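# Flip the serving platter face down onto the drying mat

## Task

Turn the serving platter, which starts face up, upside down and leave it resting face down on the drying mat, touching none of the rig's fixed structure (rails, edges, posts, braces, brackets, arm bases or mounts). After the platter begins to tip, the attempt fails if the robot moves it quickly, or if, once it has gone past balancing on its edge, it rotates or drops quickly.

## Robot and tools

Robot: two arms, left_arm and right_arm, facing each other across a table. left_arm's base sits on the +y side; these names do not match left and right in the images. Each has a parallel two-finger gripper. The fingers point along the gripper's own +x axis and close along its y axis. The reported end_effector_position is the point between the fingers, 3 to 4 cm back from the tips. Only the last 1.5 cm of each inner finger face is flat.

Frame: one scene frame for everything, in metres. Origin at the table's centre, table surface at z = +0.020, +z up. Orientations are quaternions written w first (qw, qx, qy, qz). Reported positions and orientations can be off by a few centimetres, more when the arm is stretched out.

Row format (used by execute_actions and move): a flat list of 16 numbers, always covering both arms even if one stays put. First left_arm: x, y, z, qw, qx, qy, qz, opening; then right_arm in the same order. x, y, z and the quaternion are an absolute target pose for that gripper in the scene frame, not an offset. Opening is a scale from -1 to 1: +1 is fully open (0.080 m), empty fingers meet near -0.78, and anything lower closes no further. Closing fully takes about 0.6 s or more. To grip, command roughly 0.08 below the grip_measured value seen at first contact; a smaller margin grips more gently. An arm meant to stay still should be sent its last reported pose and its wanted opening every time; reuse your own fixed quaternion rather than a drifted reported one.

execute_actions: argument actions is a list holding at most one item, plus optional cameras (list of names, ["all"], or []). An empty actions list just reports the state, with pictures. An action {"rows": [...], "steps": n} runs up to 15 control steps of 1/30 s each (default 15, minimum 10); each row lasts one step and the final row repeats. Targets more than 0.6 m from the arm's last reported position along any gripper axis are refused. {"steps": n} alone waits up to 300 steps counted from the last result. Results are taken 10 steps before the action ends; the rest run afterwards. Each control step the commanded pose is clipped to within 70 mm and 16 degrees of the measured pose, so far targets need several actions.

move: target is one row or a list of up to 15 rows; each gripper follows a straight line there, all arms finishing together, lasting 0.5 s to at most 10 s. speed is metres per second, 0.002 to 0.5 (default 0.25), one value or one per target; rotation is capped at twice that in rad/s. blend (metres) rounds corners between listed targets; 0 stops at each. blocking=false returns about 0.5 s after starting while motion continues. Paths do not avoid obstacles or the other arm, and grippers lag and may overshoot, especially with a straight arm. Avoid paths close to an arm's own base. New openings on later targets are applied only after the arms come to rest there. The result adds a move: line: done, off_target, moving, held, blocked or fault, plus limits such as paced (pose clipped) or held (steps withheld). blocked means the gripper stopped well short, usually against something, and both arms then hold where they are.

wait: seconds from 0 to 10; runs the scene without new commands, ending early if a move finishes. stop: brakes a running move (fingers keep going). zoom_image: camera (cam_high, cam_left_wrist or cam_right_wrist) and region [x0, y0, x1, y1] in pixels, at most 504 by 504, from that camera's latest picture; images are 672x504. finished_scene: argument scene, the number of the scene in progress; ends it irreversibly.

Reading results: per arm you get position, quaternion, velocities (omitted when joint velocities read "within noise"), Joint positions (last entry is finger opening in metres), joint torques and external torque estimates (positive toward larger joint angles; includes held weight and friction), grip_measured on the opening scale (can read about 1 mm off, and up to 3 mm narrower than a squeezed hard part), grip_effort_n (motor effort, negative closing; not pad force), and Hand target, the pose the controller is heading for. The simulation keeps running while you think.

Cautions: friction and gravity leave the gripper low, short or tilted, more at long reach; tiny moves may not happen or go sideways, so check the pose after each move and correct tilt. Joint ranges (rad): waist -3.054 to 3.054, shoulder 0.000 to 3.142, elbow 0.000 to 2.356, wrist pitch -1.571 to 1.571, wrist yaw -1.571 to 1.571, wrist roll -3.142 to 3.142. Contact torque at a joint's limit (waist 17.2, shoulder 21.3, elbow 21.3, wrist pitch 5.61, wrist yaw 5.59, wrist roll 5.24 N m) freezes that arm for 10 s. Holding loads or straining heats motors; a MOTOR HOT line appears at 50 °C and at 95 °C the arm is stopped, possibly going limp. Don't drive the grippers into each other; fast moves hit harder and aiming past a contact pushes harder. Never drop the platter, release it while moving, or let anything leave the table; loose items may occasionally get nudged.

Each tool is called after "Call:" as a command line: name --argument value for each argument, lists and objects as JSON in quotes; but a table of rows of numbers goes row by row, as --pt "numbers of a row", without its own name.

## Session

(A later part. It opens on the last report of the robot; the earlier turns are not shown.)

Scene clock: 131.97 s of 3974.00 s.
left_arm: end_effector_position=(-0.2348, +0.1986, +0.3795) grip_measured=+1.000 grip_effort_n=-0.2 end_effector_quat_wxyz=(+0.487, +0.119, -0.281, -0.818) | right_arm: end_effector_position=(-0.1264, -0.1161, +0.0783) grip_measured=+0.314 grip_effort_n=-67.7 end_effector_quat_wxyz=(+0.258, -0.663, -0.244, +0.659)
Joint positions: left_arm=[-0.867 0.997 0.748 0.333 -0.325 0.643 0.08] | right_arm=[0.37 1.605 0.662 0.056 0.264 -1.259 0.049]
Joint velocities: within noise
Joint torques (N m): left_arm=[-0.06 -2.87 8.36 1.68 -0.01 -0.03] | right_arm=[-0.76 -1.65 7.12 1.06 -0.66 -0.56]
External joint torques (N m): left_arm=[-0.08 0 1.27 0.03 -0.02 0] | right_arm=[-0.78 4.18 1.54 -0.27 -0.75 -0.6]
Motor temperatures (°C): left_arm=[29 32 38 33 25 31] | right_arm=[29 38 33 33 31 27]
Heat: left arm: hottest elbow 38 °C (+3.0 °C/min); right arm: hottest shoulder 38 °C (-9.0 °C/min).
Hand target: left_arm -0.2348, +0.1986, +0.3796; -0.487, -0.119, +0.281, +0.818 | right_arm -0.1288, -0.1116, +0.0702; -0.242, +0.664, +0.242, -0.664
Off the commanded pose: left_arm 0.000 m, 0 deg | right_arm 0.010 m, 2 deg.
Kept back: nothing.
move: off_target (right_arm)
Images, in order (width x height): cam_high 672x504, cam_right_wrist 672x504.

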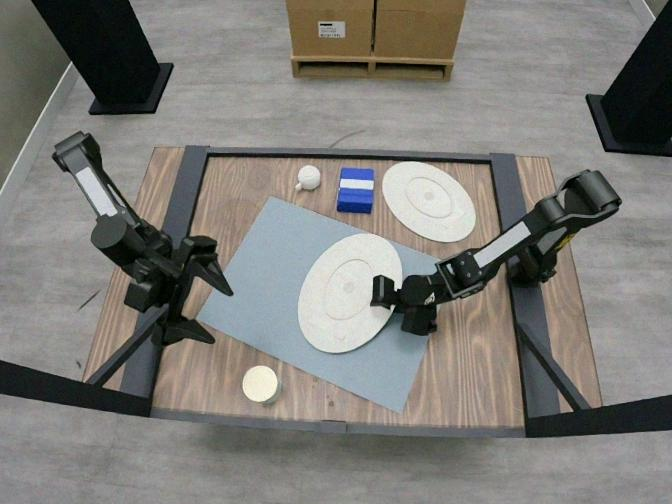

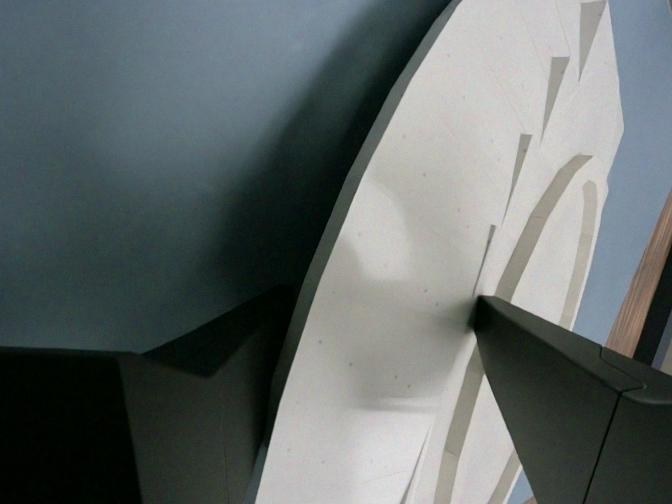

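Call:
move --pt "-0.2348 0.1986 0.3795 0.487 0.119 -0.281 -0.818 1 -0.1264 -0.114 0.07 0.1830 -0.6830 -0.1830 0.6830 0.4" --pt "-0.2348 0.1986 0.3795 0.487 0.119 -0.281 -0.818 1 -0.1264 -0.112 0.06 0.1830 -0.6830 -0.1830 0.6830 0.4" --speed 0.08 --cameras '["cam_high","cam_right_wrist"]'

Call:
zoom_image --camera "cam_high" --region '[270, 200, 470, 360]'

Scene clock: 134.43 s of 3974.00 s.
left_arm: end_effector_position=(-0.2348, +0.1986, +0.3795) grip_measured=+1.000 grip_effort_n=-0.2 end_effector_quat_wxyz=(+0.487, +0.119, -0.281, -0.818) | right_arm: end_effector_position=(-0.1242, -0.1122, +0.0740) grip_measured=+0.415 grip_effort_n=-75.1 end_effector_quat_wxyz=(+0.205, -0.681, -0.187, +0.678)
Joint positions: left_arm=[-0.867 0.997 0.748 0.333 -0.325 0.643 0.08] | right_arm=[0.33 1.666 0.81 -0.184 0.192 -1.25 0.054]
Joint velocities: within noise
Joint torques (N m): left_arm=[-0.06 -2.87 8.37 1.68 -0.01 -0.03] | right_arm=[-0.42 -2.24 5.48 1.3 -0.63 -0.7]
External joint torques (N m): left_arm=[-0.06 0.02 1.25 0.02 -0.02 0] | right_arm=[-0.43 4.16 -0.19 0.16 -0.69 -0.73]
Motor temperatures (°C): left_arm=[29 32 38 33 25 31] | right_arm=[29 37 33 33 31 27]
Heat: left arm: hottest elbow 38 °C (+2.0 °C/min); right arm: hottest shoulder 37 °C (-10.1 °C/min).
Hand target: left_arm -0.2348, +0.1986, +0.3796; -0.487, -0.119, +0.281, +0.818 | right_arm -0.1262, -0.1127, +0.0604; -0.183, +0.683, +0.183, -0.683
Off the commanded pose: left_arm 0.000 m, 0 deg | right_arm 0.014 m, 3 deg.
Kept back: nothing.
move: off_target (right_arm)
Images, in order (width x height): cam_high 672x504, cam_right_wrist 672x504.

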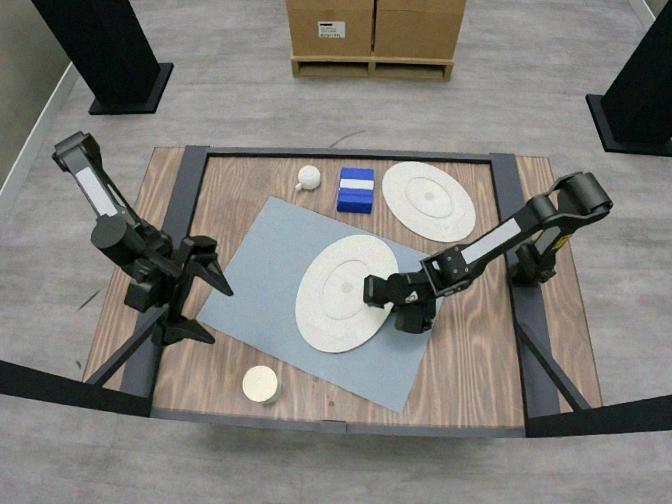

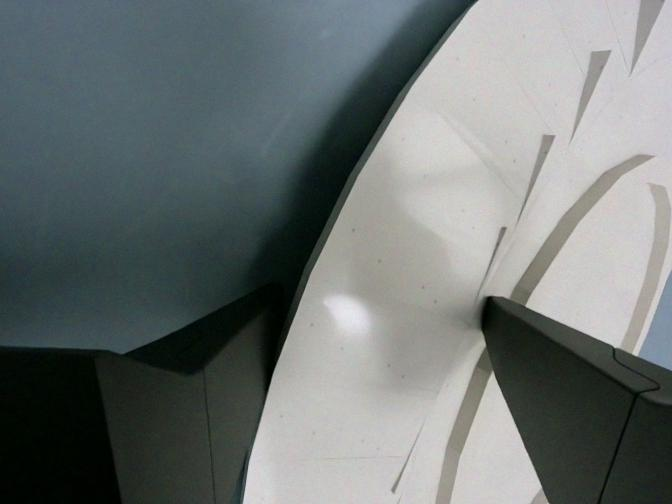

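Scaled by 2.520 from the camera's 672x504 image, which has a finer 960x720 frame.

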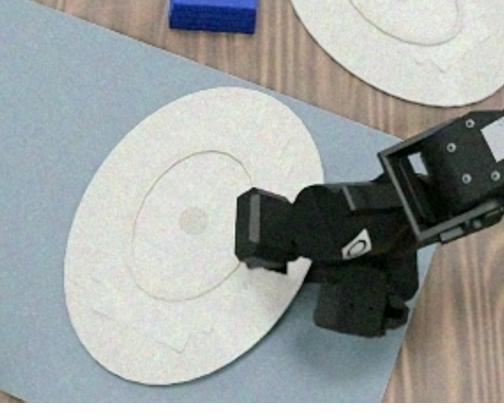

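Call:
move --pt "-0.2348 0.1986 0.3795 0.487 0.119 -0.281 -0.818 1 -0.1242 -0.120 0.078 0.1830 -0.6830 -0.1830 0.6830 0.6" --pt "-0.2348 0.1986 0.3795 0.487 0.119 -0.281 -0.818 1 -0.1242 -0.145 0.078 0.1830 -0.6830 -0.1830 0.6830 0.6" --pt "-0.2348 0.1986 0.3795 0.487 0.119 -0.281 -0.818 1 -0.1242 -0.150 0.20 0.1830 -0.6830 -0.1830 0.6830 0.6" --speed 0.08 --cameras '["cam_high","cam_right_wrist"]'

Call:
zoom_image --camera "cam_high" --region '[270, 200, 470, 360]'

Scene clock: 137.63 s of 3974.00 s.
left_arm: end_effector_position=(-0.2348, +0.1986, +0.3795) grip_measured=+1.000 grip_effort_n=-0.2 end_effector_quat_wxyz=(+0.487, +0.119, -0.281, -0.818) | right_arm: end_effector_position=(-0.1234, -0.1514, +0.1945) grip_measured=+0.596 grip_effort_n=16.0 end_effector_quat_wxyz=(+0.177, -0.685, -0.179, +0.684)
Joint positions: left_arm=[-0.867 0.997 0.748 0.333 -0.325 0.643 0.08] | right_arm=[0.365 1.385 1.082 -0.789 0.183 -1.238 0.062]
Joint velocities: within noise
Joint torques (N m): left_arm=[-0.07 -2.88 8.37 1.68 -0.02 -0.03] | right_arm=[0.28 -6.94 6.93 0.62 0.26 0.16]
External joint torques (N m): left_arm=[-0.07 0.09 1.16 -0.01 -0.03 0] | right_arm=[0.27 -1.82 0.35 -0.45 0.2 0.14]
Motor temperatures (°C): left_arm=[29 32 38 33 25 31] | right_arm=[29 37 33 33 31 27]
Heat: left arm: hottest elbow 38 °C (+2.0 °C/min); right arm: hottest shoulder 37 °C (-10.1 °C/min).
Hand target: left_arm -0.2348, +0.1986, +0.3796; -0.487, -0.119, +0.281, +0.818 | right_arm -0.1242, -0.1501, +0.2000; -0.183, +0.683, +0.183, -0.683
Off the commanded pose: left_arm 0.000 m, 0 deg | right_arm 0.006 m, 1 deg.
Kept back: nothing.
move: done
Images, in order (width x height): cam_high 672x504, cam_right_wrist 672x504.

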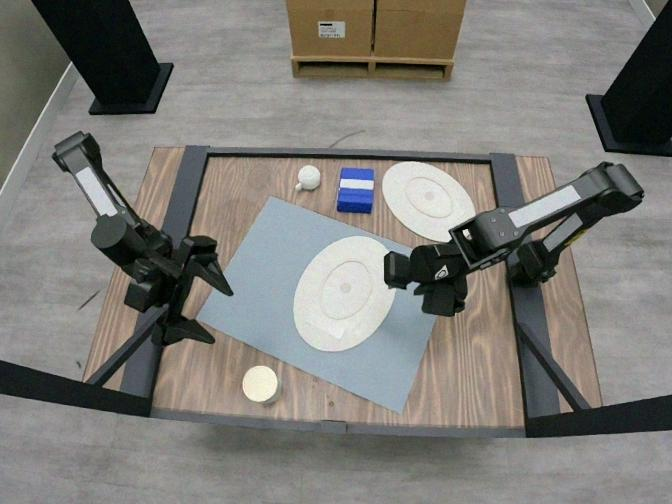

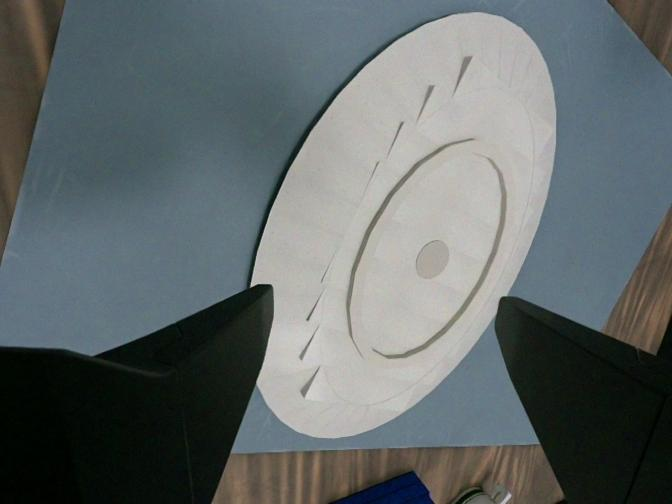

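Scaled by 2.520 from the camera's 672x504 image, which has a finer 960x720 frame.

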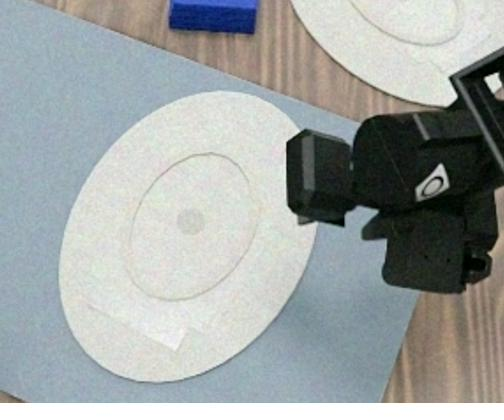

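Flat, face down, fully on the mat.

Call:
finished_scene --scene 1 --done true

The scene is finished: the task was done.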